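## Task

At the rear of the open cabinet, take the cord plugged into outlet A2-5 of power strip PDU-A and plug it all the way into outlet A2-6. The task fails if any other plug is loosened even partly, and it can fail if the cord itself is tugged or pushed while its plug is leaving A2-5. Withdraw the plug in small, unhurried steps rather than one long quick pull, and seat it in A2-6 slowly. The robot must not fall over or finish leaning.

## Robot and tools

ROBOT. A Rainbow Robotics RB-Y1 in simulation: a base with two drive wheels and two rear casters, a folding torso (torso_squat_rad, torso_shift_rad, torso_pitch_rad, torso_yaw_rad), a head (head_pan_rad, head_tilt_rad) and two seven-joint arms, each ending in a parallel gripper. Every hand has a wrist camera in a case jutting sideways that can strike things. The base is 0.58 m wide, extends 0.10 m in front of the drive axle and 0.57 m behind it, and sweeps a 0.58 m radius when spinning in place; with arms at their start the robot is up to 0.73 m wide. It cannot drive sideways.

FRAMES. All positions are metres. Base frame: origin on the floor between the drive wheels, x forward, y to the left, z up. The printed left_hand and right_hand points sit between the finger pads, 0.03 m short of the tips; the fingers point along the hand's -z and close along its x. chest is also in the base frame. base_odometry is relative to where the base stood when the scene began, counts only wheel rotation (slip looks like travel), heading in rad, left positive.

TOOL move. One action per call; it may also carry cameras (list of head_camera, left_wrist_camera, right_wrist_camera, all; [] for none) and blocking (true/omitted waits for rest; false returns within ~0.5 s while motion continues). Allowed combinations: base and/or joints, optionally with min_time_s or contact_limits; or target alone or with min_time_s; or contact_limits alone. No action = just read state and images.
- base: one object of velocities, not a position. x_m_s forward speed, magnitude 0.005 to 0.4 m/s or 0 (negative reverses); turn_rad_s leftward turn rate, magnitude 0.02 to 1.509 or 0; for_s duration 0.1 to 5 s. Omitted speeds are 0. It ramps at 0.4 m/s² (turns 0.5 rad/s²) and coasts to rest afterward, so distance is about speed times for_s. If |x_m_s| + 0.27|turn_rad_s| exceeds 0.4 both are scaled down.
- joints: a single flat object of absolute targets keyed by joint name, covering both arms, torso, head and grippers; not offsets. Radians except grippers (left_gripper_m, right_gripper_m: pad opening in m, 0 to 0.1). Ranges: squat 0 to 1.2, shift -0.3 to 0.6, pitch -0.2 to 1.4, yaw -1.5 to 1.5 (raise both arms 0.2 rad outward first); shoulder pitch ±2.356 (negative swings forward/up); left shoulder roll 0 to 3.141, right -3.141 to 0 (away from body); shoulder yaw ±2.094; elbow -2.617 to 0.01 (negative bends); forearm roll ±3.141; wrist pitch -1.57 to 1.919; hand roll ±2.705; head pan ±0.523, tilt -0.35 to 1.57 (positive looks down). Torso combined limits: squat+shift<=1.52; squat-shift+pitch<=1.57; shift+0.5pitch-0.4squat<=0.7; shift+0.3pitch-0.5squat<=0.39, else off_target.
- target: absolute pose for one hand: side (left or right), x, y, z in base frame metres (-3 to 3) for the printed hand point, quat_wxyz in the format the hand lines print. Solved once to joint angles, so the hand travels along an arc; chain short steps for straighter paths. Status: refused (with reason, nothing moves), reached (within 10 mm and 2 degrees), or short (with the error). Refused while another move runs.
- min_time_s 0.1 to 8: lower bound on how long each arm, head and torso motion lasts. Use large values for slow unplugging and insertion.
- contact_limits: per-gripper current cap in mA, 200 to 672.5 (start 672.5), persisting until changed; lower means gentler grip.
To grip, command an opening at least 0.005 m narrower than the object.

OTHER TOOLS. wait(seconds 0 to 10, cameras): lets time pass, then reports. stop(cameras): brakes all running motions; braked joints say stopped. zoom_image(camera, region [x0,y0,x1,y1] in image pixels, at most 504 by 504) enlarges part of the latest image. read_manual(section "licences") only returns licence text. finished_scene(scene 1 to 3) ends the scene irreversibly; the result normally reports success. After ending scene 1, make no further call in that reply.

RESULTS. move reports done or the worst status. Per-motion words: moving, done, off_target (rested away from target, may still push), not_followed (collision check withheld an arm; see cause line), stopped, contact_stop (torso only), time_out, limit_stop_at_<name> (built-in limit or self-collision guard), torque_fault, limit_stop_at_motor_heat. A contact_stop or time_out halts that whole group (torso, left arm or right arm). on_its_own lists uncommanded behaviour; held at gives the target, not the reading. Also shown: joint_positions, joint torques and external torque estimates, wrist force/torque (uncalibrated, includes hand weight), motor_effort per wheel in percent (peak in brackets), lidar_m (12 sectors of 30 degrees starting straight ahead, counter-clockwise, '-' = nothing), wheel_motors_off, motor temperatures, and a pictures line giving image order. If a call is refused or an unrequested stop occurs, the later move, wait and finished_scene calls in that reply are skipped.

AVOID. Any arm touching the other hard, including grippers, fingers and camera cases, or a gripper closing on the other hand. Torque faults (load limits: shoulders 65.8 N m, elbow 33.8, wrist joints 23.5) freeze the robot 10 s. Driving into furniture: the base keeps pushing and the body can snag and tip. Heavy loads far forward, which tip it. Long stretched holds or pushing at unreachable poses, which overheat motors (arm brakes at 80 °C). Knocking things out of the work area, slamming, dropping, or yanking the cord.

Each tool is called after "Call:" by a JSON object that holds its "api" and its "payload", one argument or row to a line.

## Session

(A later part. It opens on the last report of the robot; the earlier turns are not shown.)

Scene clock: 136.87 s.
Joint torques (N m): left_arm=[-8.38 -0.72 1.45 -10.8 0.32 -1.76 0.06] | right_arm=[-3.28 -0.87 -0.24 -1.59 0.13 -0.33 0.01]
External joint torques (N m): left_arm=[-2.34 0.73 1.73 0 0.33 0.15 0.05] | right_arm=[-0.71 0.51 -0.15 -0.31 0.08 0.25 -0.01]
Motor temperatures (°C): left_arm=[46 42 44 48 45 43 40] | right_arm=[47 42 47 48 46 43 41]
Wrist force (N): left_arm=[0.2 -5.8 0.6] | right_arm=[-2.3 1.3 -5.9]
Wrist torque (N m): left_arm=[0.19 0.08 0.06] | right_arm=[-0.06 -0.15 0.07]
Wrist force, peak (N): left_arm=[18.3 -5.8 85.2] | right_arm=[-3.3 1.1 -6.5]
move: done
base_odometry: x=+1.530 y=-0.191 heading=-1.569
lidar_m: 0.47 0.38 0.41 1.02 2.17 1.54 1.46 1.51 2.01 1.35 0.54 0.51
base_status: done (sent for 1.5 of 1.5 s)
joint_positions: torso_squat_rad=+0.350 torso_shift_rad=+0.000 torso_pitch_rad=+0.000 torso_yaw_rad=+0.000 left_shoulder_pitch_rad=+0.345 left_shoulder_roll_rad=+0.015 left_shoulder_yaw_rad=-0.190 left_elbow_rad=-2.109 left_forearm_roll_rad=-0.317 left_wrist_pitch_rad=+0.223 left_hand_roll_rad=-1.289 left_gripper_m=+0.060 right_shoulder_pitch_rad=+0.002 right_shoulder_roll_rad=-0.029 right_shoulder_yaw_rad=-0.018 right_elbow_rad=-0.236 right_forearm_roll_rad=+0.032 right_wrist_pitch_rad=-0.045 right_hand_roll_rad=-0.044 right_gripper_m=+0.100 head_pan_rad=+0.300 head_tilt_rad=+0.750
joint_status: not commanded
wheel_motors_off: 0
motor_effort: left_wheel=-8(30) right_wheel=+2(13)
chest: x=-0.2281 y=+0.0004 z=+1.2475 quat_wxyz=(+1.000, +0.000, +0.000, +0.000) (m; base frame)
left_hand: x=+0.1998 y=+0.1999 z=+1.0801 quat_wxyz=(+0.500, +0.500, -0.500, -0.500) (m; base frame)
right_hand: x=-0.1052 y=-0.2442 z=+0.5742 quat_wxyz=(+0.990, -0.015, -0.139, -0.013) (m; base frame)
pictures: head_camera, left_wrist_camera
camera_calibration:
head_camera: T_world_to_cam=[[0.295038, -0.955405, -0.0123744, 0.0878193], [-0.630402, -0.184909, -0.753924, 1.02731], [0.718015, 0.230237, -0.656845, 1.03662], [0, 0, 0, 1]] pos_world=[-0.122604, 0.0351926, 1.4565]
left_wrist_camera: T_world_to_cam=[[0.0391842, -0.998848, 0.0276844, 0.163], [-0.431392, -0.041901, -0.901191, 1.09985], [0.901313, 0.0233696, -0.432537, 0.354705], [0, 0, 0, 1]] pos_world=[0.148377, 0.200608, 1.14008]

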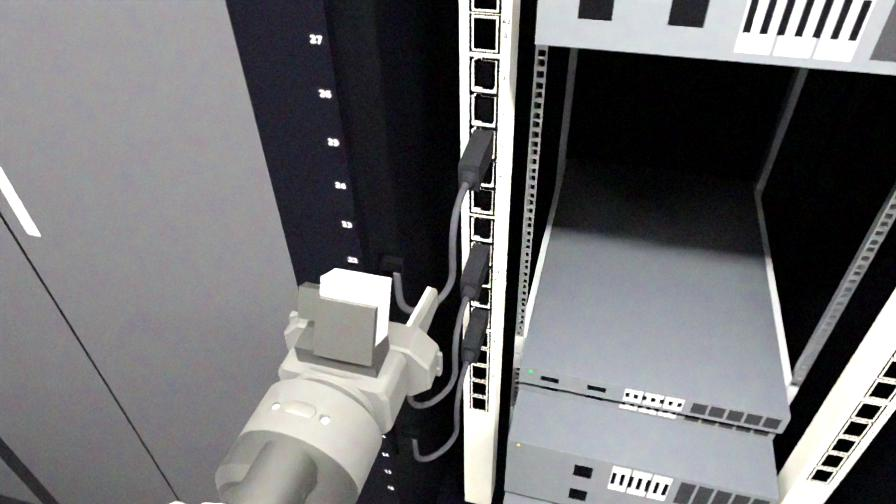

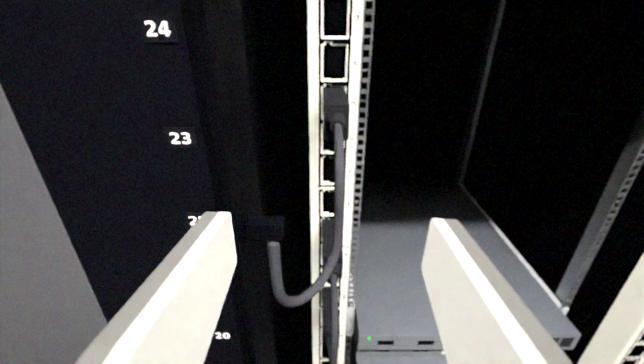

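Call:
{"api": "move", "payload": {
  "target": {"side":"left","x":0.2,"y":0.17,"z":1.07,"quat_wxyz":[0.5213,0.5213,-0.4777,-0.4777]},
  "min_time_s": 2,
  "cameras": []
}}

Call:
{"api": "move", "payload": {
  "base": {"x_m_s":0.05,"for_s":2.0},
  "cameras": ["head_camera","left_wrist_camera"]
}}

Call:
{"api": "zoom_image", "payload": {
  "camera": "left_wrist_camera",
  "region": [220, 0, 460, 240]
}}

Call:
{"api": "zoom_image", "payload": {
  "camera": "head_camera",
  "region": [310, 60, 560, 360]
}}

Scene clock: 184.80 s.
Joint torques (N m): left_arm=[-8.65 -4.23 -2.07 -10.62 -0.42 -0.97 -0.01] | right_arm=[-3.07 -1.01 -0.51 -1.44 0.19 -0.41 0.02]
External joint torques (N m): left_arm=[-2.37 -1.15 -1.22 0.11 0.02 0.12 -0.02] | right_arm=[-0.5 0.36 -0.43 -0.16 0.14 0.17 0.01]
Motor temperatures (°C): left_arm=[44 42 43 49 45 43 40] | right_arm=[47 42 47 48 45 42 41]
Wrist force (N): left_arm=[0.4 -6.2 0.0] | right_arm=[-2.2 1.0 -5.9]
Wrist torque (N m): left_arm=[0.22 0.12 0.05] | right_arm=[-0.05 -0.19 0.09]
Wrist force, peak (N): left_arm=[0.4 -6.7 0.6] | right_arm=[-3.0 1.5 -6.9]
move: done
base_odometry: x=+1.530 y=-0.191 heading=-1.569
lidar_m: 0.48 0.39 0.40 1.01 2.18 1.56 1.46 1.51 2.01 1.34 0.53 0.50
base_status: not commanded
joint_positions: torso_squat_rad=+0.350 torso_shift_rad=+0.000 torso_pitch_rad=+0.000 torso_yaw_rad=+0.000 left_shoulder_pitch_rad=+0.320 left_shoulder_roll_rad=+0.000 left_shoulder_yaw_rad=-0.352 left_elbow_rad=-2.043 left_forearm_roll_rad=-1.103 left_wrist_pitch_rad=+0.350 left_hand_roll_rad=-0.584 left_gripper_m=+0.060 right_shoulder_pitch_rad=+0.002 right_shoulder_roll_rad=-0.029 right_shoulder_yaw_rad=-0.018 right_elbow_rad=-0.236 right_forearm_roll_rad=+0.032 right_wrist_pitch_rad=-0.045 right_hand_roll_rad=-0.044 right_gripper_m=+0.100 head_pan_rad=+0.300 head_tilt_rad=+0.750
joint_status: all done
wheel_motors_off: 0
motor_effort: left_wheel=-9(9) right_wheel=+2(3)
chest: x=-0.2281 y=+0.0004 z=+1.2475 quat_wxyz=(+1.000, +0.000, +0.000, +0.000) (m; base frame)
left_hand: x=+0.1999 y=+0.1702 z=+1.0702 quat_wxyz=(+0.521, +0.519, -0.477, -0.481) (m; base frame)
left_hand_status: reached (checked arc, planned for 2.0 s): 0 mm and 0.4 deg off.
right_hand: x=-0.1051 y=-0.2442 z=+0.5742 quat_wxyz=(+0.990, -0.015, -0.139, -0.013) (m; base frame)
pictures: none
No camera images: "cameras" was empty.

Scene clock: 187.67 s.
Joint torques (N m): left_arm=[-7.96 -3.65 -1.86 -10.76 -0.47 -0.95 -0.03] | right_arm=[-2.73 -0.83 -0.3 -1.45 0.06 -0.32 0.02]
External joint torques (N m): left_arm=[-1.68 -0.57 -1.01 -0.04 -0.03 0.15 -0.04] | right_arm=[-0.17 0.55 -0.21 -0.17 0.01 0.26 0.01]
Motor temperatures (°C): left_arm=[44 42 43 49 45 43 40] | right_arm=[47 42 46 48 45 42 41]
Wrist force (N): left_arm=[0.5 -6.3 0.1] | right_arm=[-2.4 1.7 -5.6]
Wrist torque (N m): left_arm=[0.22 0.13 0.06] | right_arm=[-0.15 -0.18 0.12]
Wrist force, peak (N): left_arm=[0.4 -6.5 0.2] | right_arm=[-2.6 1.4 -7.5]
move: done
base_odometry: x=+1.531 y=-0.291 heading=-1.567
lidar_m: 0.37 0.39 0.32 0.67 2.30 1.65 1.56 1.62 2.15 0.88 0.49 0.40
base_status: done (sent for 2 of 2 s)
joint_positions: torso_squat_rad=+0.350 torso_shift_rad=+0.000 torso_pitch_rad=+0.000 torso_yaw_rad=+0.000 left_shoulder_pitch_rad=+0.320 left_shoulder_roll_rad=+0.000 left_shoulder_yaw_rad=-0.352 left_elbow_rad=-2.043 left_forearm_roll_rad=-1.103 left_wrist_pitch_rad=+0.350 left_hand_roll_rad=-0.584 left_gripper_m=+0.060 right_shoulder_pitch_rad=+0.002 right_shoulder_roll_rad=-0.029 right_shoulder_yaw_rad=-0.018 right_elbow_rad=-0.236 right_forearm_roll_rad=+0.032 right_wrist_pitch_rad=-0.045 right_hand_roll_rad=-0.044 right_gripper_m=+0.100 head_pan_rad=+0.300 head_tilt_rad=+0.750
joint_status: not commanded
wheel_motors_off: 0
motor_effort: left_wheel=+14(30) right_wheel=-11(24)
chest: x=-0.2280 y=+0.0004 z=+1.2475 quat_wxyz=(+1.000, +0.000, +0.000, +0.000) (m; base frame)
left_hand: x=+0.2000 y=+0.1701 z=+1.0702 quat_wxyz=(+0.521, +0.519, -0.477, -0.481) (m; base frame)
right_hand: x=-0.1051 y=-0.2442 z=+0.5742 quat_wxyz=(+0.990, -0.015, -0.139, -0.013) (m; base frame)
pictures: head_camera, left_wrist_camera
camera_calibration:
head_camera: T_world_to_cam=[[0.295018, -0.955411, -0.0124402, 0.0878834], [-0.63052, -0.184881, -0.753832, 1.02722], [0.717919, 0.230238, -0.656949, 1.03669], [0, 0, 0, 1]] pos_world=[-0.122504, 0.0351925, 1.4565]
left_wrist_camera: T_world_to_cam=[[0.121256, -0.992271, 0.0263704, 0.117468], [-0.431866, -0.0766573, -0.898674, 1.09307], [0.89375, 0.0975813, -0.437823, 0.345481], [0, 0, 0, 1]] pos_world=[0.149044, 0.16664, 1.13048]

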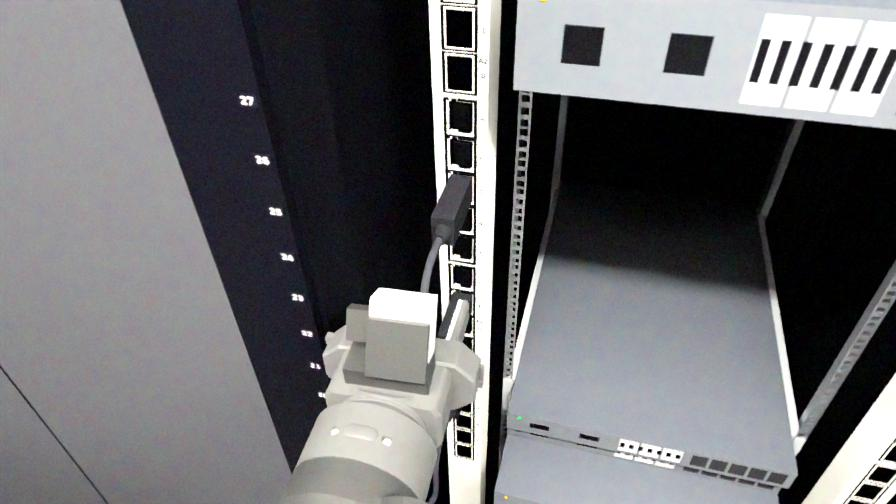

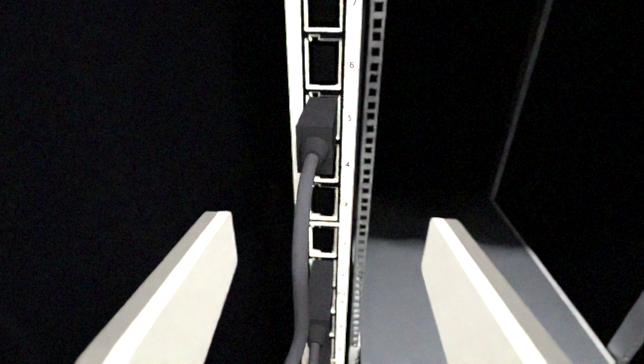

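Scaled by 2.100 from the camera's 644x364 image, which has a finer 1265x715 frame.

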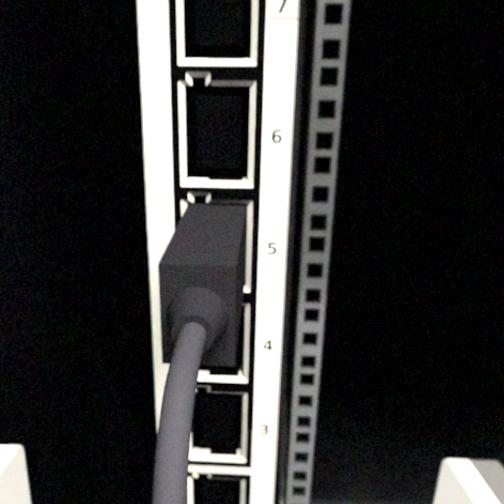

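Scaled by 1.680 from the camera's 896x504 image, which has a finer 1280x720 frame.

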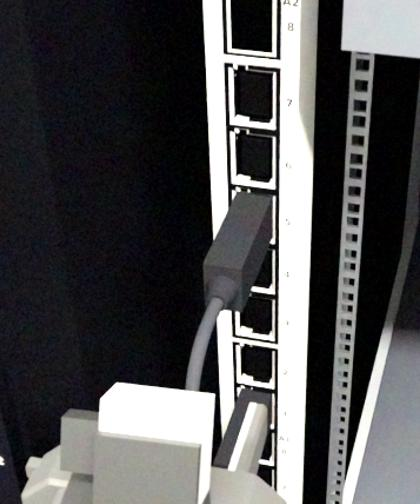

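Call:
{"api": "move", "payload": {
  "target": {"side":"left","x":0.3,"y":0.19,"z":1.057,"quat_wxyz":[0.5213,0.5213,-0.4777,-0.4777]},
  "min_time_s": 3,
  "cameras": ["head_camera","left_wrist_camera"]
}}

Scene clock: 213.60 s.
Joint torques (N m): left_arm=[-15.16 -0.54 1.76 -10.51 -0.04 -1.15 0.12] | right_arm=[-2.82 -1.23 -0.45 -1.53 0.06 -0.37 -0.03]
External joint torques (N m): left_arm=[-2.82 0.84 1.66 0.28 0.35 -0.23 0.1] | right_arm=[-0.25 0.15 -0.37 -0.25 0.01 0.21 -0.04]
Motor temperatures (°C): left_arm=[44 42 43 49 45 43 40] | right_arm=[47 42 46 48 45 42 41]
Wrist force (N): left_arm=[0.1 -5.9 0.5] | right_arm=[-2.7 2.0 -5.9]
Wrist torque (N m): left_arm=[0.18 0.10 0.08] | right_arm=[-0.14 -0.25 0.09]
Wrist force, peak (N): left_arm=[0.3 -6.7 0.2] | right_arm=[-3.2 1.7 -6.7]
move: done
base_odometry: x=+1.531 y=-0.291 heading=-1.567
lidar_m: 0.36 0.38 0.33 0.66 2.32 1.65 1.56 1.61 2.16 0.88 0.49 0.39
base_status: not commanded
joint_positions: torso_squat_rad=+0.350 torso_shift_rad=+0.000 torso_pitch_rad=+0.000 torso_yaw_rad=+0.000 left_shoulder_pitch_rad=-0.053 left_shoulder_roll_rad=+0.002 left_shoulder_yaw_rad=-0.159 left_elbow_rad=-1.657 left_forearm_roll_rad=-1.094 left_wrist_pitch_rad=+0.298 left_hand_roll_rad=-0.485 left_gripper_m=+0.060 right_shoulder_pitch_rad=+0.002 right_shoulder_roll_rad=-0.029 right_shoulder_yaw_rad=-0.018 right_elbow_rad=-0.236 right_forearm_roll_rad=+0.032 right_wrist_pitch_rad=-0.045 right_hand_roll_rad=-0.044 right_gripper_m=+0.100 head_pan_rad=+0.300 head_tilt_rad=+0.750
joint_status: all done
wheel_motors_off: 0
motor_effort: left_wheel=+13(14) right_wheel=-11(12)
chest: x=-0.2280 y=+0.0004 z=+1.2475 quat_wxyz=(+1.000, +0.000, +0.000, +0.000) (m; base frame)
left_hand: x=+0.2999 y=+0.1898 z=+1.0569 quat_wxyz=(+0.522, +0.521, -0.478, -0.478) (m; base frame)
left_hand_status: reached (checked arc, planned for 3.0 s): 0 mm and 0.1 deg off.
right_hand: x=-0.1051 y=-0.2442 z=+0.5742 quat_wxyz=(+0.990, -0.015, -0.139, -0.013) (m; base frame)
pictures: head_camera, left_wrist_camera
camera_calibration:
head_camera: T_world_to_cam=[[0.295018, -0.955411, -0.0124402, 0.0878834], [-0.63052, -0.184881, -0.753832, 1.02722], [0.717919, 0.230238, -0.656949, 1.03669], [0, 0, 0, 1]] pos_world=[-0.122504, 0.0351925, 1.4565]
left_wrist_camera: T_world_to_cam=[[0.125391, -0.991725, 0.0275333, 0.122567], [-0.427591, -0.0790642, -0.900508, 1.12688], [0.895233, 0.101142, -0.433967, 0.243313], [0, 0, 0, 1]] pos_world=[0.248654, 0.18604, 1.11698]

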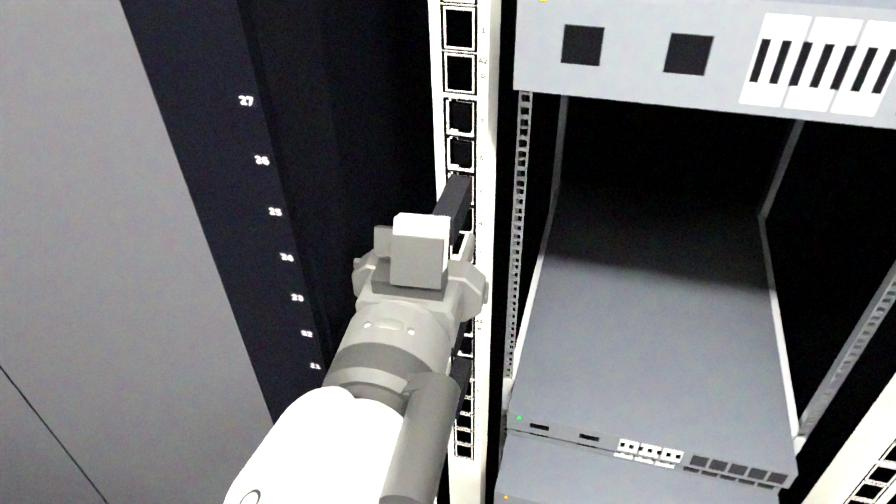

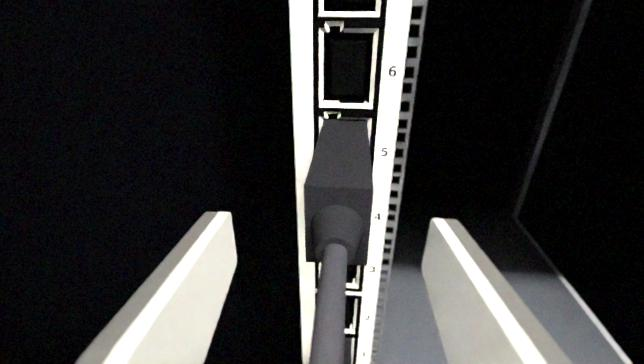

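Call:
{"api": "move", "payload": {
  "target": {"side":"left","x":0.347,"y":0.191,"z":1.053,"quat_wxyz":[0.5213,0.5213,-0.4777,-0.4777]},
  "min_time_s": 2,
  "cameras": ["head_camera","left_wrist_camera"]
}}

Scene clock: 220.80 s.
Joint torques (N m): left_arm=[-53.9 4.1 7.01 -29.19 -2.34 -3.08 0.1] | right_arm=[-2.56 -0.91 -0.37 -1.54 0.09 -0.33 0]
External joint torques (N m): left_arm=[-38.81 4.45 6.82 -18.42 -1.97 -2.44 0.09] | right_arm=[0.02 0.48 -0.28 -0.25 0.03 0.25 -0.01]
Motor temperatures (°C): left_arm=[45 42 43 49 45 43 40] | right_arm=[47 42 46 48 45 42 41]
Wrist force (N): left_arm=[2.0 -42.1 66.3] | right_arm=[-2.7 2.1 -6.3]
Wrist torque (N m): left_arm=[0.71 0.17 0.06] | right_arm=[-0.18 -0.19 0.05]
Wrist force, peak (N): left_arm=[2.0 -43.1 66.2] | right_arm=[-3.7 1.6 -6.4]
move: done
base_odometry: x=+1.531 y=-0.291 heading=-1.567
lidar_m: 0.38 0.38 0.32 0.67 2.31 1.65 1.56 1.61 2.15 0.88 0.48 0.40
base_status: not commanded
joint_positions: torso_squat_rad=+0.350 torso_shift_rad=+0.000 torso_pitch_rad=+0.000 torso_yaw_rad=+0.000 left_shoulder_pitch_rad=-0.228 left_shoulder_roll_rad=-0.001 left_shoulder_yaw_rad=-0.085 left_elbow_rad=-1.423 left_forearm_roll_rad=-1.227 left_wrist_pitch_rad=+0.263 left_hand_roll_rad=-0.326 left_gripper_m=+0.060 right_shoulder_pitch_rad=+0.002 right_shoulder_roll_rad=-0.029 right_shoulder_yaw_rad=-0.018 right_elbow_rad=-0.236 right_forearm_roll_rad=+0.032 right_wrist_pitch_rad=-0.045 right_hand_roll_rad=-0.044 right_gripper_m=+0.100 head_pan_rad=+0.300 head_tilt_rad=+0.750
joint_status: all done
wheel_motors_off: 0
motor_effort: left_wheel=+27(27) right_wheel=-8(12)
chest: x=-0.2284 y=+0.0005 z=+1.2475 quat_wxyz=(+1.000, +0.000, +0.000, +0.000) (m; base frame)
left_hand: x=+0.3441 y=+0.1917 z=+1.0461 quat_wxyz=(+0.526, +0.517, -0.473, -0.482) (m; base frame)
left_hand_status: reached (checked arc, planned for 2.0 s): 8 mm and 1.0 deg off.
right_hand: x=-0.1052 y=-0.2442 z=+0.5742 quat_wxyz=(+0.990, -0.015, -0.139, -0.013) (m; base frame)
pictures: head_camera, left_wrist_camera
camera_calibration:
head_camera: T_world_to_cam=[[0.295096, -0.955389, -0.0122625, 0.0878767], [-0.630265, -0.184996, -0.754018, 1.02723], [0.718112, 0.230236, -0.65674, 1.03675], [0, 0, 0, 1]] pos_world=[-0.123004, 0.0352927, 1.4565]
left_wrist_camera: T_world_to_cam=[[0.126283, -0.991657, 0.0258788, 0.120706], [-0.44246, -0.0796559, -0.893244, 1.13382], [0.887852, 0.101351, -0.448828, 0.216831], [0, 0, 0, 1]] pos_world=[0.293914, 0.188039, 1.10698]

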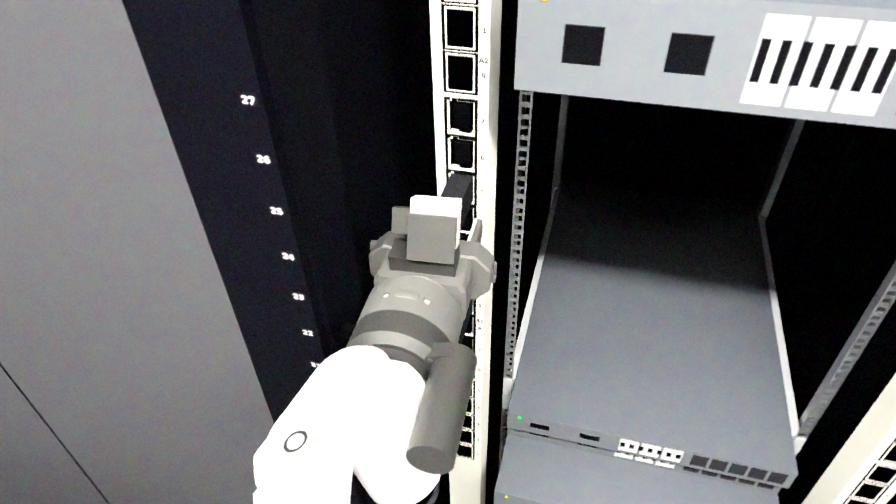

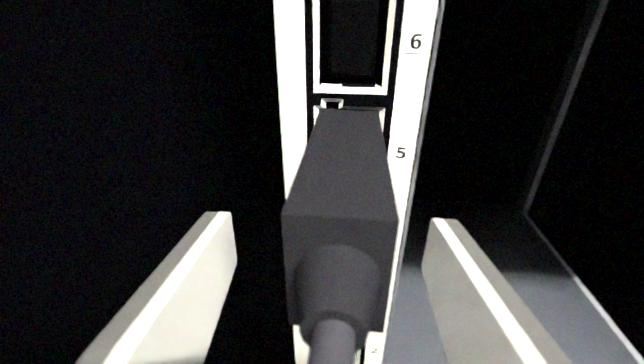

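Call:
{"api": "move", "payload": {
  "target": {"side":"left","x":0.3,"y":0.19,"z":1.06,"quat_wxyz":[0.5213,0.5213,-0.4777,-0.4777]},
  "min_time_s": 2,
  "cameras": []
}}

Call:
{"api": "move", "payload": {
  "target": {"side":"left","x":0.29,"y":0.19,"z":1.075,"quat_wxyz":[0.6218,0.3962,-0.3630,-0.5698]},
  "min_time_s": 2,
  "cameras": ["left_wrist_camera"]
}}

Call:
{"api": "move", "payload": {
  "target": {"side":"left","x":0.336,"y":0.191,"z":1.067,"quat_wxyz":[0.6218,0.3962,-0.3630,-0.5698]},
  "min_time_s": 2.5,
  "cameras": ["head_camera","left_wrist_camera"]
}}

Scene clock: 268.23 s.
Joint torques (N m): left_arm=[-11.51 0.03 -0.77 -12.39 -0.13 -0.75 -0.27] | right_arm=[-2.45 -0.83 -0.4 -1.5 0.12 -0.36 -0.02]
External joint torques (N m): left_arm=[0.93 1.11 -1.27 -1.62 0.33 0.12 -0.28] | right_arm=[0.11 0.56 -0.31 -0.22 0.06 0.22 -0.03]
Motor temperatures (°C): left_arm=[53 42 43 59 45 43 40] | right_arm=[47 42 46 48 45 42 41]
Wrist force (N): left_arm=[0.3 -6.1 0.4] | right_arm=[-1.8 1.2 -5.6]
Wrist torque (N m): left_arm=[0.22 0.11 0.08] | right_arm=[-0.12 -0.13 0.07]
Wrist force, peak (N): left_arm=[2.0 -42.6 66.2] | right_arm=[-2.9 1.9 -7.2]
move: done
base_odometry: x=+1.531 y=-0.291 heading=-1.567
lidar_m: 0.38 0.39 0.32 0.67 2.31 1.65 1.56 1.61 2.16 0.88 0.49 0.40
base_status: not commanded
joint_positions: torso_squat_rad=+0.350 torso_shift_rad=+0.000 torso_pitch_rad=+0.000 torso_yaw_rad=+0.000 left_shoulder_pitch_rad=-0.062 left_shoulder_roll_rad=+0.034 left_shoulder_yaw_rad=-0.188 left_elbow_rad=-1.664 left_forearm_roll_rad=-1.096 left_wrist_pitch_rad=+0.332 left_hand_roll_rad=-0.452 left_gripper_m=+0.060 right_shoulder_pitch_rad=+0.002 right_shoulder_roll_rad=-0.029 right_shoulder_yaw_rad=-0.018 right_elbow_rad=-0.236 right_forearm_roll_rad=+0.032 right_wrist_pitch_rad=-0.045 right_hand_roll_rad=-0.044 right_gripper_m=+0.100 head_pan_rad=+0.300 head_tilt_rad=+0.750
joint_status: all done
wheel_motors_off: 0
motor_effort: left_wheel=+18(28) right_wheel=-9(9)
chest: x=-0.2281 y=+0.0005 z=+1.2475 quat_wxyz=(+1.000, +0.000, +0.000, +0.000) (m; base frame)
left_hand: x=+0.3004 y=+0.1899 z=+1.0600 quat_wxyz=(+0.521, +0.522, -0.478, -0.477) (m; base frame)
left_hand_status: reached (checked arc, planned for 2.0 s): 0 mm and 0.1 deg off.
right_hand: x=-0.1051 y=-0.2442 z=+0.5742 quat_wxyz=(+0.990, -0.015, -0.139, -0.013) (m; base frame)
pictures: none
No camera images: "cameras" was empty.

Scene clock: 270.57 s.
Joint torques (N m): left_arm=[-16.55 2.67 2.89 -10.56 -0.91 -1.34 -0.22] | right_arm=[-2.73 -0.86 -0.36 -1.49 0.11 -0.37 0.01]
External joint torques (N m): left_arm=[-2.33 1.07 -0.52 -1.09 -0.13 0.25 -0.23] | right_arm=[-0.16 0.52 -0.27 -0.21 0.06 0.21 0]
Motor temperatures (°C): left_arm=[52 42 43 58 45 43 40] | right_arm=[47 42 46 48 45 42 41]
Wrist force (N): left_arm=[0.0 -6.5 -2.1] | right_arm=[-2.3 1.5 -5.4]
Wrist torque (N m): left_arm=[0.27 0.07 0.05] | right_arm=[-0.15 -0.20 0.06]
Wrist force, peak (N): left_arm=[106.8 -31.8 12.5] | right_arm=[-3.0 1.4 -6.5]
move: done
base_odometry: x=+1.531 y=-0.291 heading=-1.567
lidar_m: 0.37 0.39 0.32 0.68 2.31 1.65 1.56 1.61 2.15 0.88 0.49 0.40
base_status: not commanded
joint_positions: torso_squat_rad=+0.350 torso_shift_rad=+0.000 torso_pitch_rad=+0.000 torso_yaw_rad=+0.000 left_shoulder_pitch_rad=-0.244 left_shoulder_roll_rad=+0.242 left_shoulder_yaw_rad=-0.278 left_elbow_rad=-1.952 left_forearm_roll_rad=-0.238 left_wrist_pitch_rad=+1.098 left_hand_roll_rad=-1.012 left_gripper_m=+0.060 right_shoulder_pitch_rad=+0.002 right_shoulder_roll_rad=-0.029 right_shoulder_yaw_rad=-0.018 right_elbow_rad=-0.236 right_forearm_roll_rad=+0.032 right_wrist_pitch_rad=-0.045 right_hand_roll_rad=-0.044 right_gripper_m=+0.100 head_pan_rad=+0.300 head_tilt_rad=+0.750
joint_status: all done
wheel_motors_off: 0
motor_effort: left_wheel=+11(18) right_wheel=-9(9)
chest: x=-0.2279 y=+0.0003 z=+1.2475 quat_wxyz=(+1.000, +0.000, +0.000, +0.000) (m; base frame)
left_hand: x=+0.2901 y=+0.1898 z=+1.0750 quat_wxyz=(+0.622, +0.396, -0.363, -0.570) (m; base frame)
left_hand_status: reached (checked arc, planned for 2.0 s): 0 mm and 0.0 deg off.
right_hand: x=-0.1051 y=-0.2442 z=+0.5741 quat_wxyz=(+0.990, -0.015, -0.139, -0.013) (m; base frame)
pictures: left_wrist_camera
camera_calibration:
left_wrist_camera: T_world_to_cam=[[0.134176, -0.990923, 0.00828068, 0.141324], [-0.765256, -0.108921, -0.634444, 0.956605], [0.629587, 0.0787905, -0.772924, 0.705511], [0, 0, 0, 1]] pos_world=[0.268904, 0.188648, 1.15105]

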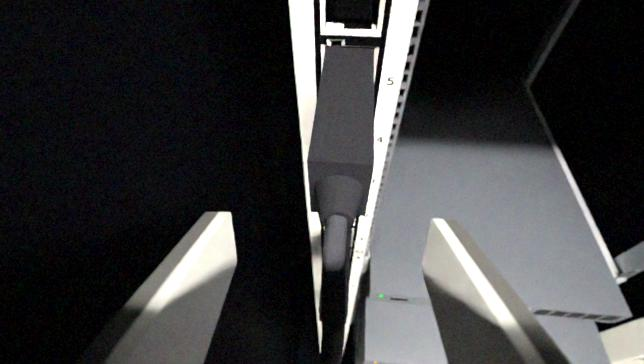

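Scene clock: 273.40 s.
Joint torques (N m): left_arm=[-19.68 1.08 5.42 -9.43 -0.37 -1.77 0.09] | right_arm=[-2.55 -0.58 -0.08 -1.48 0.12 -0.4 0.03]
External joint torques (N m): left_arm=[-2.98 -1.39 1.74 0.23 0.37 -0.19 0.08] | right_arm=[0.01 0.79 0.01 -0.2 0.07 0.18 0.02]
Motor temperatures (°C): left_arm=[51 42 43 57 45 43 40] | right_arm=[47 42 46 48 45 42 41]
Wrist force (N): left_arm=[-0.3 -6.7 -2.0] | right_arm=[-2.0 1.5 -5.3]
Wrist torque (N m): left_arm=[0.29 0.06 0.04] | right_arm=[-0.09 -0.15 0.10]
Wrist force, peak (N): left_arm=[-0.3 -7.0 -2.0] | right_arm=[-3.3 1.5 -7.1]
move: done
base_odometry: x=+1.531 y=-0.291 heading=-1.567
lidar_m: 0.38 0.39 0.32 0.67 2.31 1.65 1.56 1.61 2.14 0.89 0.49 0.40
base_status: not commanded
joint_positions: torso_squat_rad=+0.350 torso_shift_rad=+0.000 torso_pitch_rad=+0.000 torso_yaw_rad=+0.000 left_shoulder_pitch_rad=-0.378 left_shoulder_roll_rad=+0.238 left_shoulder_yaw_rad=-0.249 left_elbow_rad=-1.722 left_forearm_roll_rad=-0.214 left_wrist_pitch_rad=+0.999 left_hand_roll_rad=-0.994 left_gripper_m=+0.060 right_shoulder_pitch_rad=+0.002 right_shoulder_roll_rad=-0.029 right_shoulder_yaw_rad=-0.018 right_elbow_rad=-0.236 right_forearm_roll_rad=+0.032 right_wrist_pitch_rad=-0.045 right_hand_roll_rad=-0.044 right_gripper_m=+0.100 head_pan_rad=+0.300 head_tilt_rad=+0.750
joint_status: all done
wheel_motors_off: 0
motor_effort: left_wheel=+11(11) right_wheel=-9(10)
chest: x=-0.2279 y=+0.0003 z=+1.2475 quat_wxyz=(+1.000, +0.000, +0.000, +0.000) (m; base frame)
left_hand: x=+0.3359 y=+0.1910 z=+1.0669 quat_wxyz=(+0.622, +0.396, -0.363, -0.570) (m; base frame)
left_hand_status: reached (checked arc, planned for 2.5 s): 0 mm and 0.0 deg off.
right_hand: x=-0.1051 y=-0.2442 z=+0.5741 quat_wxyz=(+0.990, -0.015, -0.139, -0.013) (m; base frame)
pictures: head_camera, left_wrist_camera
camera_calibration:
head_camera: T_world_to_cam=[[0.294878, -0.955452, -0.0126043, 0.0878859], [-0.63064, -0.184689, -0.753779, 1.02715], [0.717872, 0.230222, -0.657007, 1.03675], [0, 0, 0, 1]] pos_world=[-0.122404, 0.0349923, 1.4565]
left_wrist_camera: T_world_to_cam=[[0.133908, -0.990963, 0.00780058, 0.137076], [-0.765399, -0.108422, -0.634357, 0.98656], [0.62947, 0.0789753, -0.773001, 0.670488], [0, 0, 0, 1]] pos_world=[0.314704, 0.18985, 1.14305]

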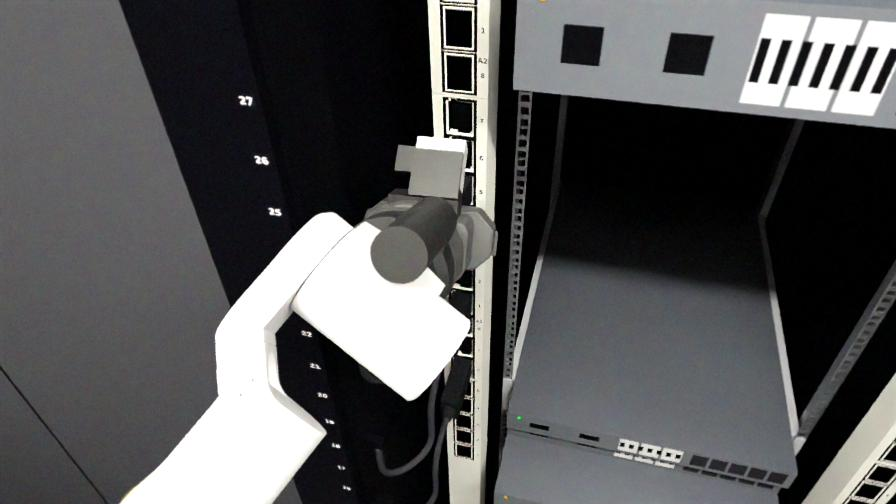

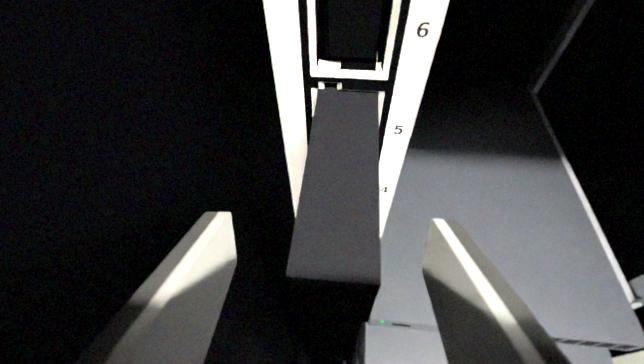

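Call:
{"api": "move", "payload": {
  "target": {"side":"left","x":0.337,"y":0.191,"z":1.052,"quat_wxyz":[0.6218,0.3962,-0.3630,-0.5698]},
  "min_time_s": 1.5,
  "cameras": ["left_wrist_camera"]
}}

Scene clock: 282.57 s.
Joint torques (N m): left_arm=[-15.84 0.98 2.16 -9.42 -0.79 -1.71 0.07] | right_arm=[-2.68 -0.81 -0.24 -1.45 0.12 -0.46 -0.04]
External joint torques (N m): left_arm=[0.74 -1.37 -1.44 0.39 -0.06 -0.15 0.06] | right_arm=[-0.11 0.56 -0.16 -0.17 0.07 0.12 -0.05]
Motor temperatures (°C): left_arm=[49 42 43 55 45 43 40] | right_arm=[47 42 46 48 45 42 41]
Wrist force (N): left_arm=[-0.3 -6.7 -2.1] | right_arm=[-2.8 1.9 -5.8]
Wrist torque (N m): left_arm=[0.30 0.04 0.08] | right_arm=[-0.15 -0.26 0.09]
Wrist force, peak (N): left_arm=[-0.3 -6.9 -1.9] | right_arm=[-2.9 2.4 -6.5]
move: done
base_odometry: x=+1.531 y=-0.291 heading=-1.567
lidar_m: 0.37 0.38 0.32 0.68 2.32 1.65 1.56 1.61 2.15 0.88 0.49 0.39
base_status: not commanded
joint_positions: torso_squat_rad=+0.350 torso_shift_rad=+0.000 torso_pitch_rad=+0.000 torso_yaw_rad=+0.000 left_shoulder_pitch_rad=-0.363 left_shoulder_roll_rad=+0.232 left_shoulder_yaw_rad=-0.256 left_elbow_rad=-1.686 left_forearm_roll_rad=-0.233 left_wrist_pitch_rad=+0.952 left_hand_roll_rad=-0.977 left_gripper_m=+0.060 right_shoulder_pitch_rad=+0.002 right_shoulder_roll_rad=-0.029 right_shoulder_yaw_rad=-0.018 right_elbow_rad=-0.236 right_forearm_roll_rad=+0.032 right_wrist_pitch_rad=-0.045 right_hand_roll_rad=-0.044 right_gripper_m=+0.100 head_pan_rad=+0.300 head_tilt_rad=+0.750
joint_status: all done
wheel_motors_off: 0
motor_effort: left_wheel=+11(11) right_wheel=-9(9)
chest: x=-0.2279 y=+0.0003 z=+1.2475 quat_wxyz=(+1.000, +0.000, +0.000, +0.000) (m; base frame)
left_hand: x=+0.3363 y=+0.1911 z=+1.0527 quat_wxyz=(+0.622, +0.396, -0.363, -0.570) (m; base frame)
left_hand_status: reached (checked arc, planned for 1.5 s): 1 mm and 0.1 deg off.
right_hand: x=-0.1051 y=-0.2442 z=+0.5741 quat_wxyz=(+0.990, -0.015, -0.139, -0.013) (m; base frame)
pictures: left_wrist_camera
camera_calibration:
left_wrist_camera: T_world_to_cam=[[0.133031, -0.99108, 0.00800957, 0.137295], [-0.766017, -0.107942, -0.633693, 0.977221], [0.628905, 0.0781653, -0.773543, 0.660197], [0, 0, 0, 1]] pos_world=[0.315102, 0.189949, 1.12885]

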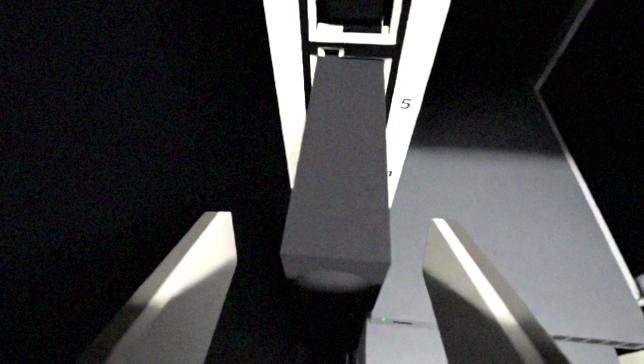

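Call:
{"api": "move", "payload": {
  "target": {"side":"left","x":0.341,"y":0.191,"z":1.049,"quat_wxyz":[0.6218,0.3962,-0.3630,-0.5698]},
  "min_time_s": 1,
  "cameras": []
}}

Call:
{"api": "move", "payload": {
  "joints": {"left_gripper_m":0.015},
  "cameras": ["head_camera","left_wrist_camera"]
}}

Scene clock: 289.00 s.
Joint torques (N m): left_arm=[-23.41 2.41 7.11 -10 -1.49 -2.99 0.13] | right_arm=[-2.66 -0.66 -0.36 -1.58 0.16 -0.37 0.06]
External joint torques (N m): left_arm=[-6.63 0.03 3.53 -0.16 -0.76 -1.44 0.12] | right_arm=[-0.08 0.72 -0.27 -0.3 0.11 0.22 0.05]
Motor temperatures (°C): left_arm=[48 42 43 54 45 43 40] | right_arm=[47 42 46 48 45 42 41]
Wrist force (N): left_arm=[-0.2 -13.7 11.0] | right_arm=[-2.4 0.6 -5.7]
Wrist torque (N m): left_arm=[0.17 0.07 0.07] | right_arm=[0.00 -0.16 0.10]
Wrist force, peak (N): left_arm=[-0.2 -14.2 11.0] | right_arm=[-2.8 1.4 -6.8]
move: done
base_odometry: x=+1.531 y=-0.291 heading=-1.567
lidar_m: 0.37 0.39 0.33 0.66 2.32 1.66 1.56 1.60 2.15 0.89 0.50 0.40
base_status: not commanded
joint_positions: torso_squat_rad=+0.350 torso_shift_rad=+0.000 torso_pitch_rad=+0.000 torso_yaw_rad=+0.000 left_shoulder_pitch_rad=-0.372 left_shoulder_roll_rad=+0.229 left_shoulder_yaw_rad=-0.255 left_elbow_rad=-1.655 left_forearm_roll_rad=-0.238 left_wrist_pitch_rad=+0.933 left_hand_roll_rad=-0.970 left_gripper_m=+0.060 right_shoulder_pitch_rad=+0.002 right_shoulder_roll_rad=-0.029 right_shoulder_yaw_rad=-0.018 right_elbow_rad=-0.236 right_forearm_roll_rad=+0.032 right_wrist_pitch_rad=-0.045 right_hand_roll_rad=-0.044 right_gripper_m=+0.100 head_pan_rad=+0.300 head_tilt_rad=+0.750
joint_status: all done
wheel_motors_off: 0
motor_effort: left_wheel=+13(14) right_wheel=-9(9)
chest: x=-0.2281 y=+0.0003 z=+1.2475 quat_wxyz=(+1.000, +0.000, +0.000, +0.000) (m; base frame)
left_hand: x=+0.3401 y=+0.1909 z=+1.0484 quat_wxyz=(+0.622, +0.396, -0.363, -0.570) (m; base frame)
left_hand_status: reached (checked arc, planned for 1.0 s): 1 mm and 0.1 deg off.
right_hand: x=-0.1051 y=-0.2442 z=+0.5741 quat_wxyz=(+0.990, -0.015, -0.139, -0.013) (m; base frame)
pictures: none
No camera images: "cameras" was empty.

Scene clock: 290.03 s.
Joint torques (N m): left_arm=[-22.55 5.99 7.78 -10.16 -2.95 -2.04 0.06] | right_arm=[-2.81 -0.85 -0.32 -1.52 0.23 -0.32 0.01]
External joint torques (N m): left_arm=[-5.77 3.63 4.21 -0.31 -2.22 -0.49 0.05] | right_arm=[-0.24 0.52 -0.23 -0.24 0.18 0.26 0]
Motor temperatures (°C): left_arm=[48 42 43 54 45 43 40] | right_arm=[47 42 46 48 45 42 41]
Wrist force (N): left_arm=[7.1 -13.7 5.2] | right_arm=[-2.8 0.3 -5.7]
Wrist torque (N m): left_arm=[-0.03 -0.85 -0.12] | right_arm=[0.01 -0.22 0.06]
Wrist force, peak (N): left_arm=[7.9 -14.3 9.2] | right_arm=[-3.3 1.8 -6.5]
move: off_target
base_odometry: x=+1.531 y=-0.291 heading=-1.567
lidar_m: 0.37 0.39 0.32 0.68 2.32 1.64 1.56 1.61 2.14 0.88 0.49 0.39
base_status: not commanded
joint_positions: torso_squat_rad=+0.350 torso_shift_rad=+0.000 torso_pitch_rad=+0.000 torso_yaw_rad=+0.000 left_shoulder_pitch_rad=-0.373 left_shoulder_roll_rad=+0.228 left_shoulder_yaw_rad=-0.256 left_elbow_rad=-1.655 left_forearm_roll_rad=-0.237 left_wrist_pitch_rad=+0.932 left_hand_roll_rad=-0.970 left_gripper_m=+0.024 right_shoulder_pitch_rad=+0.002 right_shoulder_roll_rad=-0.029 right_shoulder_yaw_rad=-0.018 right_elbow_rad=-0.236 right_forearm_roll_rad=+0.032 right_wrist_pitch_rad=-0.045 right_hand_roll_rad=-0.044 right_gripper_m=+0.100 head_pan_rad=+0.300 head_tilt_rad=+0.750
joint_status: left_gripper_m off_target (ended at +0.024, target +0.015)
wheel_motors_off: 0
motor_effort: left_wheel=+13(14) right_wheel=-9(9)
chest: x=-0.2281 y=+0.0003 z=+1.2475 quat_wxyz=(+1.000, +0.000, +0.000, +0.000) (m; base frame)
left_hand: x=+0.3401 y=+0.1902 z=+1.0485 quat_wxyz=(+0.622, +0.395, -0.363, -0.570) (m; base frame)
right_hand: x=-0.1051 y=-0.2442 z=+0.5741 quat_wxyz=(+0.990, -0.015, -0.139, -0.013) (m; base frame)
pictures: head_camera, left_wrist_camera
camera_calibration:
head_camera: T_world_to_cam=[[0.294897, -0.955447, -0.0125419, 0.0878562], [-0.630469, -0.184697, -0.75392, 1.02725], [0.718014, 0.230236, -0.656846, 1.03667], [0, 0, 0, 1]] pos_world=[-0.122604, 0.0349923, 1.4565]
left_wrist_camera: T_world_to_cam=[[0.132751, -0.991108, 0.00910022, 0.134883], [-0.766381, -0.108464, -0.633164, 0.97708], [0.62852, 0.0770789, -0.773964, 0.655361], [0, 0, 0, 1]] pos_world=[0.319001, 0.189147, 1.12465]

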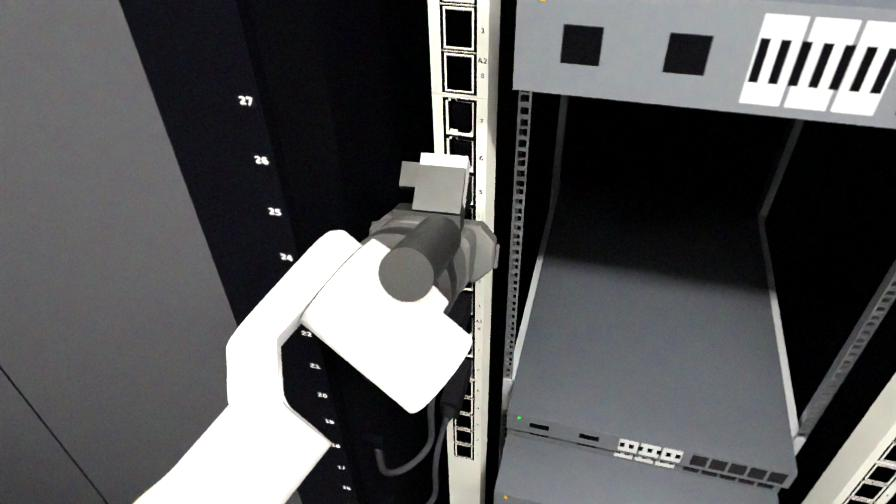

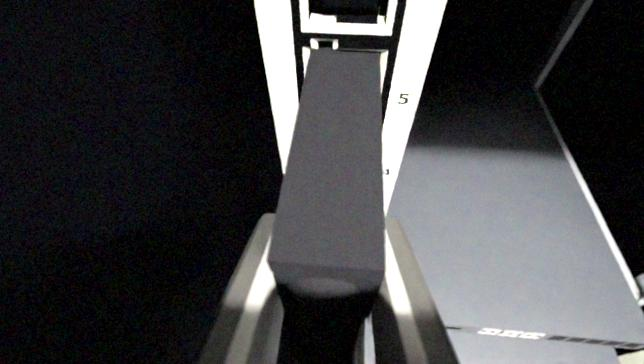

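Call:
{"api": "move", "payload": {
  "joints": {"left_gripper_m":0.05},
  "cameras": []
}}

Call:
{"api": "move", "payload": {
  "target": {"side":"left","x":0.3365,"y":0.191,"z":1.05,"quat_wxyz":[0.6218,0.3962,-0.3630,-0.5698]},
  "min_time_s": 1,
  "cameras": []
}}

Call:
{"api": "move", "payload": {
  "joints": {"left_gripper_m":0.015},
  "cameras": ["left_wrist_camera"]
}}

Scene clock: 294.77 s.
Joint torques (N m): left_arm=[-22.42 4.39 6.96 -10.29 -1.44 -2.75 0.15] | right_arm=[-2.83 -1.04 -0.2 -1.38 0.12 -0.33 0]
External joint torques (N m): left_arm=[-5.63 2.02 3.38 -0.45 -0.71 -1.2 0.13] | right_arm=[-0.26 0.34 -0.11 -0.1 0.07 0.25 -0.01]
Motor temperatures (°C): left_arm=[48 42 43 53 45 43 40] | right_arm=[47 42 46 48 45 42 41]
Wrist force (N): left_arm=[0.0 -13.6 9.7] | right_arm=[-2.6 1.1 -6.4]
Wrist torque (N m): left_arm=[0.23 0.07 0.07] | right_arm=[-0.08 -0.22 0.06]
Wrist force, peak (N): left_arm=[-0.5 -13.9 10.3] | right_arm=[-2.4 1.5 -6.8]
move: done
base_odometry: x=+1.531 y=-0.291 heading=-1.567
lidar_m: 0.37 0.38 0.33 0.66 2.32 1.66 1.56 1.61 2.15 0.89 0.49 0.40
base_status: not commanded
joint_positions: torso_squat_rad=+0.350 torso_shift_rad=+0.000 torso_pitch_rad=+0.000 torso_yaw_rad=+0.000 left_shoulder_pitch_rad=-0.373 left_shoulder_roll_rad=+0.228 left_shoulder_yaw_rad=-0.255 left_elbow_rad=-1.655 left_forearm_roll_rad=-0.238 left_wrist_pitch_rad=+0.933 left_hand_roll_rad=-0.970 left_gripper_m=+0.050 right_shoulder_pitch_rad=+0.002 right_shoulder_roll_rad=-0.029 right_shoulder_yaw_rad=-0.018 right_elbow_rad=-0.236 right_forearm_roll_rad=+0.032 right_wrist_pitch_rad=-0.045 right_hand_roll_rad=-0.044 right_gripper_m=+0.100 head_pan_rad=+0.300 head_tilt_rad=+0.750
joint_status: all done
wheel_motors_off: 0
motor_effort: left_wheel=+14(15) right_wheel=-9(9)
chest: x=-0.2281 y=+0.0004 z=+1.2475 quat_wxyz=(+1.000, +0.000, +0.000, +0.000) (m; base frame)
left_hand: x=+0.3401 y=+0.1906 z=+1.0485 quat_wxyz=(+0.622, +0.396, -0.363, -0.570) (m; base frame)
right_hand: x=-0.1051 y=-0.2442 z=+0.5741 quat_wxyz=(+0.990, -0.015, -0.139, -0.013) (m; base frame)
pictures: none
No camera images: "cameras" was empty.

Scene clock: 296.10 s.
Joint torques (N m): left_arm=[-15.6 3.22 2.09 -11.33 -0.87 -1.37 -0.3] | right_arm=[-2.8 -0.84 -0.44 -1.62 0.06 -0.42 0.04]
External joint torques (N m): left_arm=[1 0.91 -1.48 -1.5 -0.13 0.18 -0.32] | right_arm=[-0.23 0.54 -0.35 -0.34 0.01 0.16 0.03]
Motor temperatures (°C): left_arm=[48 42 43 53 45 43 40] | right_arm=[47 42 46 48 45 42 41]
Wrist force (N): left_arm=[-0.1 -6.4 -1.8] | right_arm=[-2.6 0.7 -6.3]
Wrist torque (N m): left_arm=[0.26 0.07 0.08] | right_arm=[-0.02 -0.19 0.07]
Wrist force, peak (N): left_arm=[0.0 -13.4 10.4] | right_arm=[-2.7 1.0 -6.7]
move: done
base_odometry: x=+1.531 y=-0.291 heading=-1.567
lidar_m: 0.37 0.39 0.31 0.67 2.32 1.65 1.56 1.61 2.15 0.88 0.50 0.40
base_status: not commanded
joint_positions: torso_squat_rad=+0.350 torso_shift_rad=+0.000 torso_pitch_rad=+0.000 torso_yaw_rad=+0.000 left_shoulder_pitch_rad=-0.362 left_shoulder_roll_rad=+0.229 left_shoulder_yaw_rad=-0.257 left_elbow_rad=-1.676 left_forearm_roll_rad=-0.239 left_wrist_pitch_rad=+0.942 left_hand_roll_rad=-0.972 left_gripper_m=+0.050 right_shoulder_pitch_rad=+0.002 right_shoulder_roll_rad=-0.029 right_shoulder_yaw_rad=-0.018 right_elbow_rad=-0.236 right_forearm_roll_rad=+0.032 right_wrist_pitch_rad=-0.045 right_hand_roll_rad=-0.044 right_gripper_m=+0.100 head_pan_rad=+0.300 head_tilt_rad=+0.750
joint_status: all done
wheel_motors_off: 0
motor_effort: left_wheel=+14(15) right_wheel=-9(9)
chest: x=-0.2281 y=+0.0004 z=+1.2475 quat_wxyz=(+1.000, +0.000, +0.000, +0.000) (m; base frame)
left_hand: x=+0.3368 y=+0.1909 z=+1.0503 quat_wxyz=(+0.622, +0.396, -0.363, -0.570) (m; base frame)
left_hand_status: reached (checked arc, planned for 1.0 s): 0 mm and 0.0 deg off.
right_hand: x=-0.1051 y=-0.2442 z=+0.5741 quat_wxyz=(+0.990, -0.015, -0.139, -0.013) (m; base frame)
pictures: none
No camera images: "cameras" was empty.

Scene clock: 296.97 s.
Joint torques (N m): left_arm=[-15.64 4.49 5.21 -10.14 -2.05 -0.4 -0.35] | right_arm=[-2.43 -0.69 -0.4 -1.44 0.09 -0.43 0.04]
External joint torques (N m): left_arm=[0.95 2.2 1.64 -0.31 -1.32 1.16 -0.36] | right_arm=[0.14 0.68 -0.31 -0.16 0.04 0.15 0.03]
Motor temperatures (°C): left_arm=[48 42 43 53 45 43 40] | right_arm=[47 42 46 48 45 42 41]
Wrist force (N): left_arm=[6.1 -7.0 -3.7] | right_arm=[-2.8 1.2 -6.1]
Wrist torque (N m): left_arm=[0.32 -0.54 0.11] | right_arm=[-0.14 -0.27 0.07]
Wrist force, peak (N): left_arm=[8.2 -6.7 -3.9] | right_arm=[-3.6 1.1 -6.4]
move: off_target
base_odometry: x=+1.531 y=-0.291 heading=-1.567
lidar_m: 0.37 0.38 0.32 0.68 2.31 1.65 1.56 1.61 2.14 0.88 0.48 0.40
base_status: not commanded
joint_positions: torso_squat_rad=+0.350 torso_shift_rad=+0.000 torso_pitch_rad=+0.000 torso_yaw_rad=+0.000 left_shoulder_pitch_rad=-0.362 left_shoulder_roll_rad=+0.229 left_shoulder_yaw_rad=-0.257 left_elbow_rad=-1.676 left_forearm_roll_rad=-0.239 left_wrist_pitch_rad=+0.942 left_hand_roll_rad=-0.972 left_gripper_m=+0.024 right_shoulder_pitch_rad=+0.002 right_shoulder_roll_rad=-0.029 right_shoulder_yaw_rad=-0.018 right_elbow_rad=-0.236 right_forearm_roll_rad=+0.032 right_wrist_pitch_rad=-0.045 right_hand_roll_rad=-0.044 right_gripper_m=+0.100 head_pan_rad=+0.300 head_tilt_rad=+0.750
joint_status: left_gripper_m off_target (ended at +0.024, target +0.015)
wheel_motors_off: 0
motor_effort: left_wheel=+13(15) right_wheel=-9(9)
chest: x=-0.2281 y=+0.0004 z=+1.2475 quat_wxyz=(+1.000, +0.000, +0.000, +0.000) (m; base frame)
left_hand: x=+0.3368 y=+0.1903 z=+1.0503 quat_wxyz=(+0.622, +0.396, -0.364, -0.570) (m; base frame)
right_hand: x=-0.1051 y=-0.2442 z=+0.5741 quat_wxyz=(+0.990, -0.015, -0.139, -0.013) (m; base frame)
pictures: left_wrist_camera
camera_calibration:
left_wrist_camera: T_world_to_cam=[[0.132997, -0.991074, 0.00919984, 0.135234], [-0.765075, -0.108561, -0.634724, 0.976851], [0.630057, 0.0773777, -0.772684, 0.656882], [0, 0, 0, 1]] pos_world=[0.315506, 0.189247, 1.12635]

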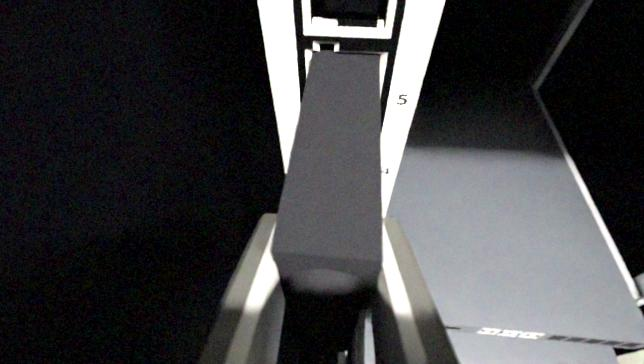

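Call:
{"api": "move", "payload": {
  "target": {"side":"left","x":0.327,"y":0.19,"z":1.0503,"quat_wxyz":[0.6218,0.3962,-0.3630,-0.5698]},
  "min_time_s": 1.5,
  "cameras": ["left_wrist_camera"]
}}

Call:
{"api": "move", "payload": {
  "target": {"side":"left","x":0.317,"y":0.19,"z":1.0503,"quat_wxyz":[0.6218,0.3962,-0.3630,-0.5698]},
  "min_time_s": 1.5,
  "cameras": ["left_wrist_camera"]
}}

Scene clock: 303.07 s.
Joint torques (N m): left_arm=[-8.09 1.71 1.76 -12.21 -1.18 1.36 -0.18] | right_arm=[-2.45 -0.66 -0.42 -1.57 0.14 -0.29 0.01]
External joint torques (N m): left_arm=[8.01 -0.38 -1.75 -2.39 -0.43 2.92 -0.19] | right_arm=[0.09 0.71 -0.33 -0.3 0.09 0.29 0]
Motor temperatures (°C): left_arm=[47 42 43 52 45 43 40] | right_arm=[46 42 46 48 45 42 41]
Wrist force (N): left_arm=[6.1 3.5 -30.7] | right_arm=[-2.9 1.7 -6.0]
Wrist torque (N m): left_arm=[0.07 -0.45 -0.05] | right_arm=[-0.15 -0.24 0.08]
Wrist force, peak (N): left_arm=[5.9 0.5 -35.9] | right_arm=[-3.8 1.4 -6.3]
move: done
base_odometry: x=+1.531 y=-0.291 heading=-1.567
lidar_m: 0.37 0.39 0.33 0.66 2.31 1.64 1.56 1.60 2.15 0.89 0.49 0.40
base_status: not commanded
joint_positions: torso_squat_rad=+0.350 torso_shift_rad=+0.000 torso_pitch_rad=+0.001 torso_yaw_rad=+0.000 left_shoulder_pitch_rad=-0.335 left_shoulder_roll_rad=+0.229 left_shoulder_yaw_rad=-0.264 left_elbow_rad=-1.720 left_forearm_roll_rad=-0.247 left_wrist_pitch_rad=+0.958 left_hand_roll_rad=-0.973 left_gripper_m=+0.024 right_shoulder_pitch_rad=+0.002 right_shoulder_roll_rad=-0.029 right_shoulder_yaw_rad=-0.018 right_elbow_rad=-0.236 right_forearm_roll_rad=+0.032 right_wrist_pitch_rad=-0.045 right_hand_roll_rad=-0.044 right_gripper_m=+0.100 head_pan_rad=+0.300 head_tilt_rad=+0.750
joint_status: all done
wheel_motors_off: 0
motor_effort: left_wheel=+6(14) right_wheel=-10(11)
chest: x=-0.2275 y=+0.0004 z=+1.2475 quat_wxyz=(+1.000, +0.000, +0.000, +0.000) (m; base frame)
left_hand: x=+0.3288 y=+0.1896 z=+1.0510 quat_wxyz=(+0.621, +0.396, -0.364, -0.570) (m; base frame)
left_hand_status: reached (checked arc, planned for 1.5 s): 2 mm and 0.1 deg off.
right_hand: x=-0.1051 y=-0.2442 z=+0.5741 quat_wxyz=(+0.990, -0.015, -0.139, -0.013) (m; base frame)
pictures: left_wrist_camera
camera_calibration:
left_wrist_camera: T_world_to_cam=[[0.133436, -0.991017, 0.00895245, 0.135745], [-0.764255, -0.108646, -0.635696, 0.971884], [0.630959, 0.0779827, -0.771887, 0.661289], [0, 0, 0, 1]] pos_world=[0.307409, 0.188548, 1.12705]

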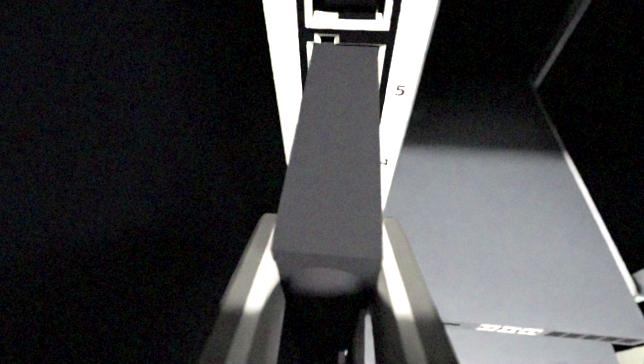

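Scene clock: 304.90 s.
Joint torques (N m): left_arm=[-14.55 3.11 2.26 -11.26 -0.91 -1.39 -0.23] | right_arm=[-2.48 -0.97 -0.21 -1.44 0.14 -0.38 0.02]
External joint torques (N m): left_arm=[0.96 1.25 -1.19 -1.46 -0.16 0.17 -0.24] | right_arm=[0.08 0.41 -0.12 -0.16 0.08 0.2 0.01]
Motor temperatures (°C): left_arm=[47 42 43 52 45 43 40] | right_arm=[46 42 46 48 45 42 41]
Wrist force (N): left_arm=[0.6 -6.1 -2.0] | right_arm=[-3.3 1.3 -5.4]
Wrist torque (N m): left_arm=[0.17 0.15 0.07] | right_arm=[-0.08 -0.29 0.08]
Wrist force, peak (N): left_arm=[6.4 4.9 -34.7] | right_arm=[-2.7 1.6 -6.5]
move: done
base_odometry: x=+1.531 y=-0.291 heading=-1.567
lidar_m: 0.37 0.39 0.32 0.67 2.32 1.65 1.56 1.62 2.15 0.88 0.49 0.39
base_status: not commanded
joint_positions: torso_squat_rad=+0.350 torso_shift_rad=+0.000 torso_pitch_rad=+0.000 torso_yaw_rad=+0.000 left_shoulder_pitch_rad=-0.299 left_shoulder_roll_rad=+0.230 left_shoulder_yaw_rad=-0.271 left_elbow_rad=-1.770 left_forearm_roll_rad=-0.254 left_wrist_pitch_rad=+0.975 left_hand_roll_rad=-0.976 left_gripper_m=+0.024 right_shoulder_pitch_rad=+0.002 right_shoulder_roll_rad=-0.029 right_shoulder_yaw_rad=-0.018 right_elbow_rad=-0.236 right_forearm_roll_rad=+0.032 right_wrist_pitch_rad=-0.045 right_hand_roll_rad=-0.044 right_gripper_m=+0.100 head_pan_rad=+0.300 head_tilt_rad=+0.750
joint_status: all done
wheel_motors_off: 0
motor_effort: left_wheel=+12(12) right_wheel=-9(12)
chest: x=-0.2279 y=+0.0004 z=+1.2475 quat_wxyz=(+1.000, +0.000, +0.000, +0.000) (m; base frame)
left_hand: x=+0.3177 y=+0.1899 z=+1.0507 quat_wxyz=(+0.622, +0.396, -0.363, -0.569) (m; base frame)
left_hand_status: reached (checked arc, planned for 1.5 s): 1 mm and 0.1 deg off.
right_hand: x=-0.1051 y=-0.2442 z=+0.5741 quat_wxyz=(+0.990, -0.015, -0.139, -0.013) (m; base frame)
pictures: left_wrist_camera
camera_calibration:
left_wrist_camera: T_world_to_cam=[[0.134337, -0.990893, 0.00915994, 0.136987], [-0.764699, -0.109541, -0.635008, 0.962843], [0.630229, 0.0783004, -0.772451, 0.668767], [0, 0, 0, 1]] pos_world=[0.296406, 0.188846, 1.12675]

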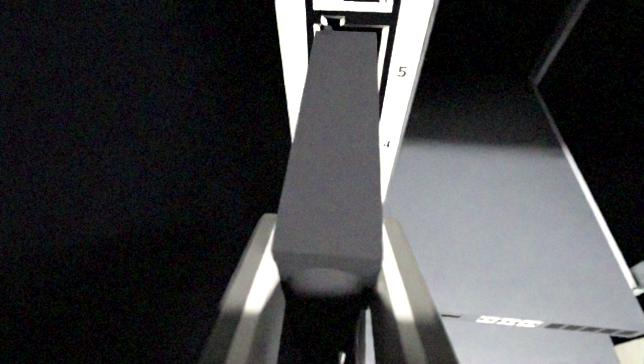

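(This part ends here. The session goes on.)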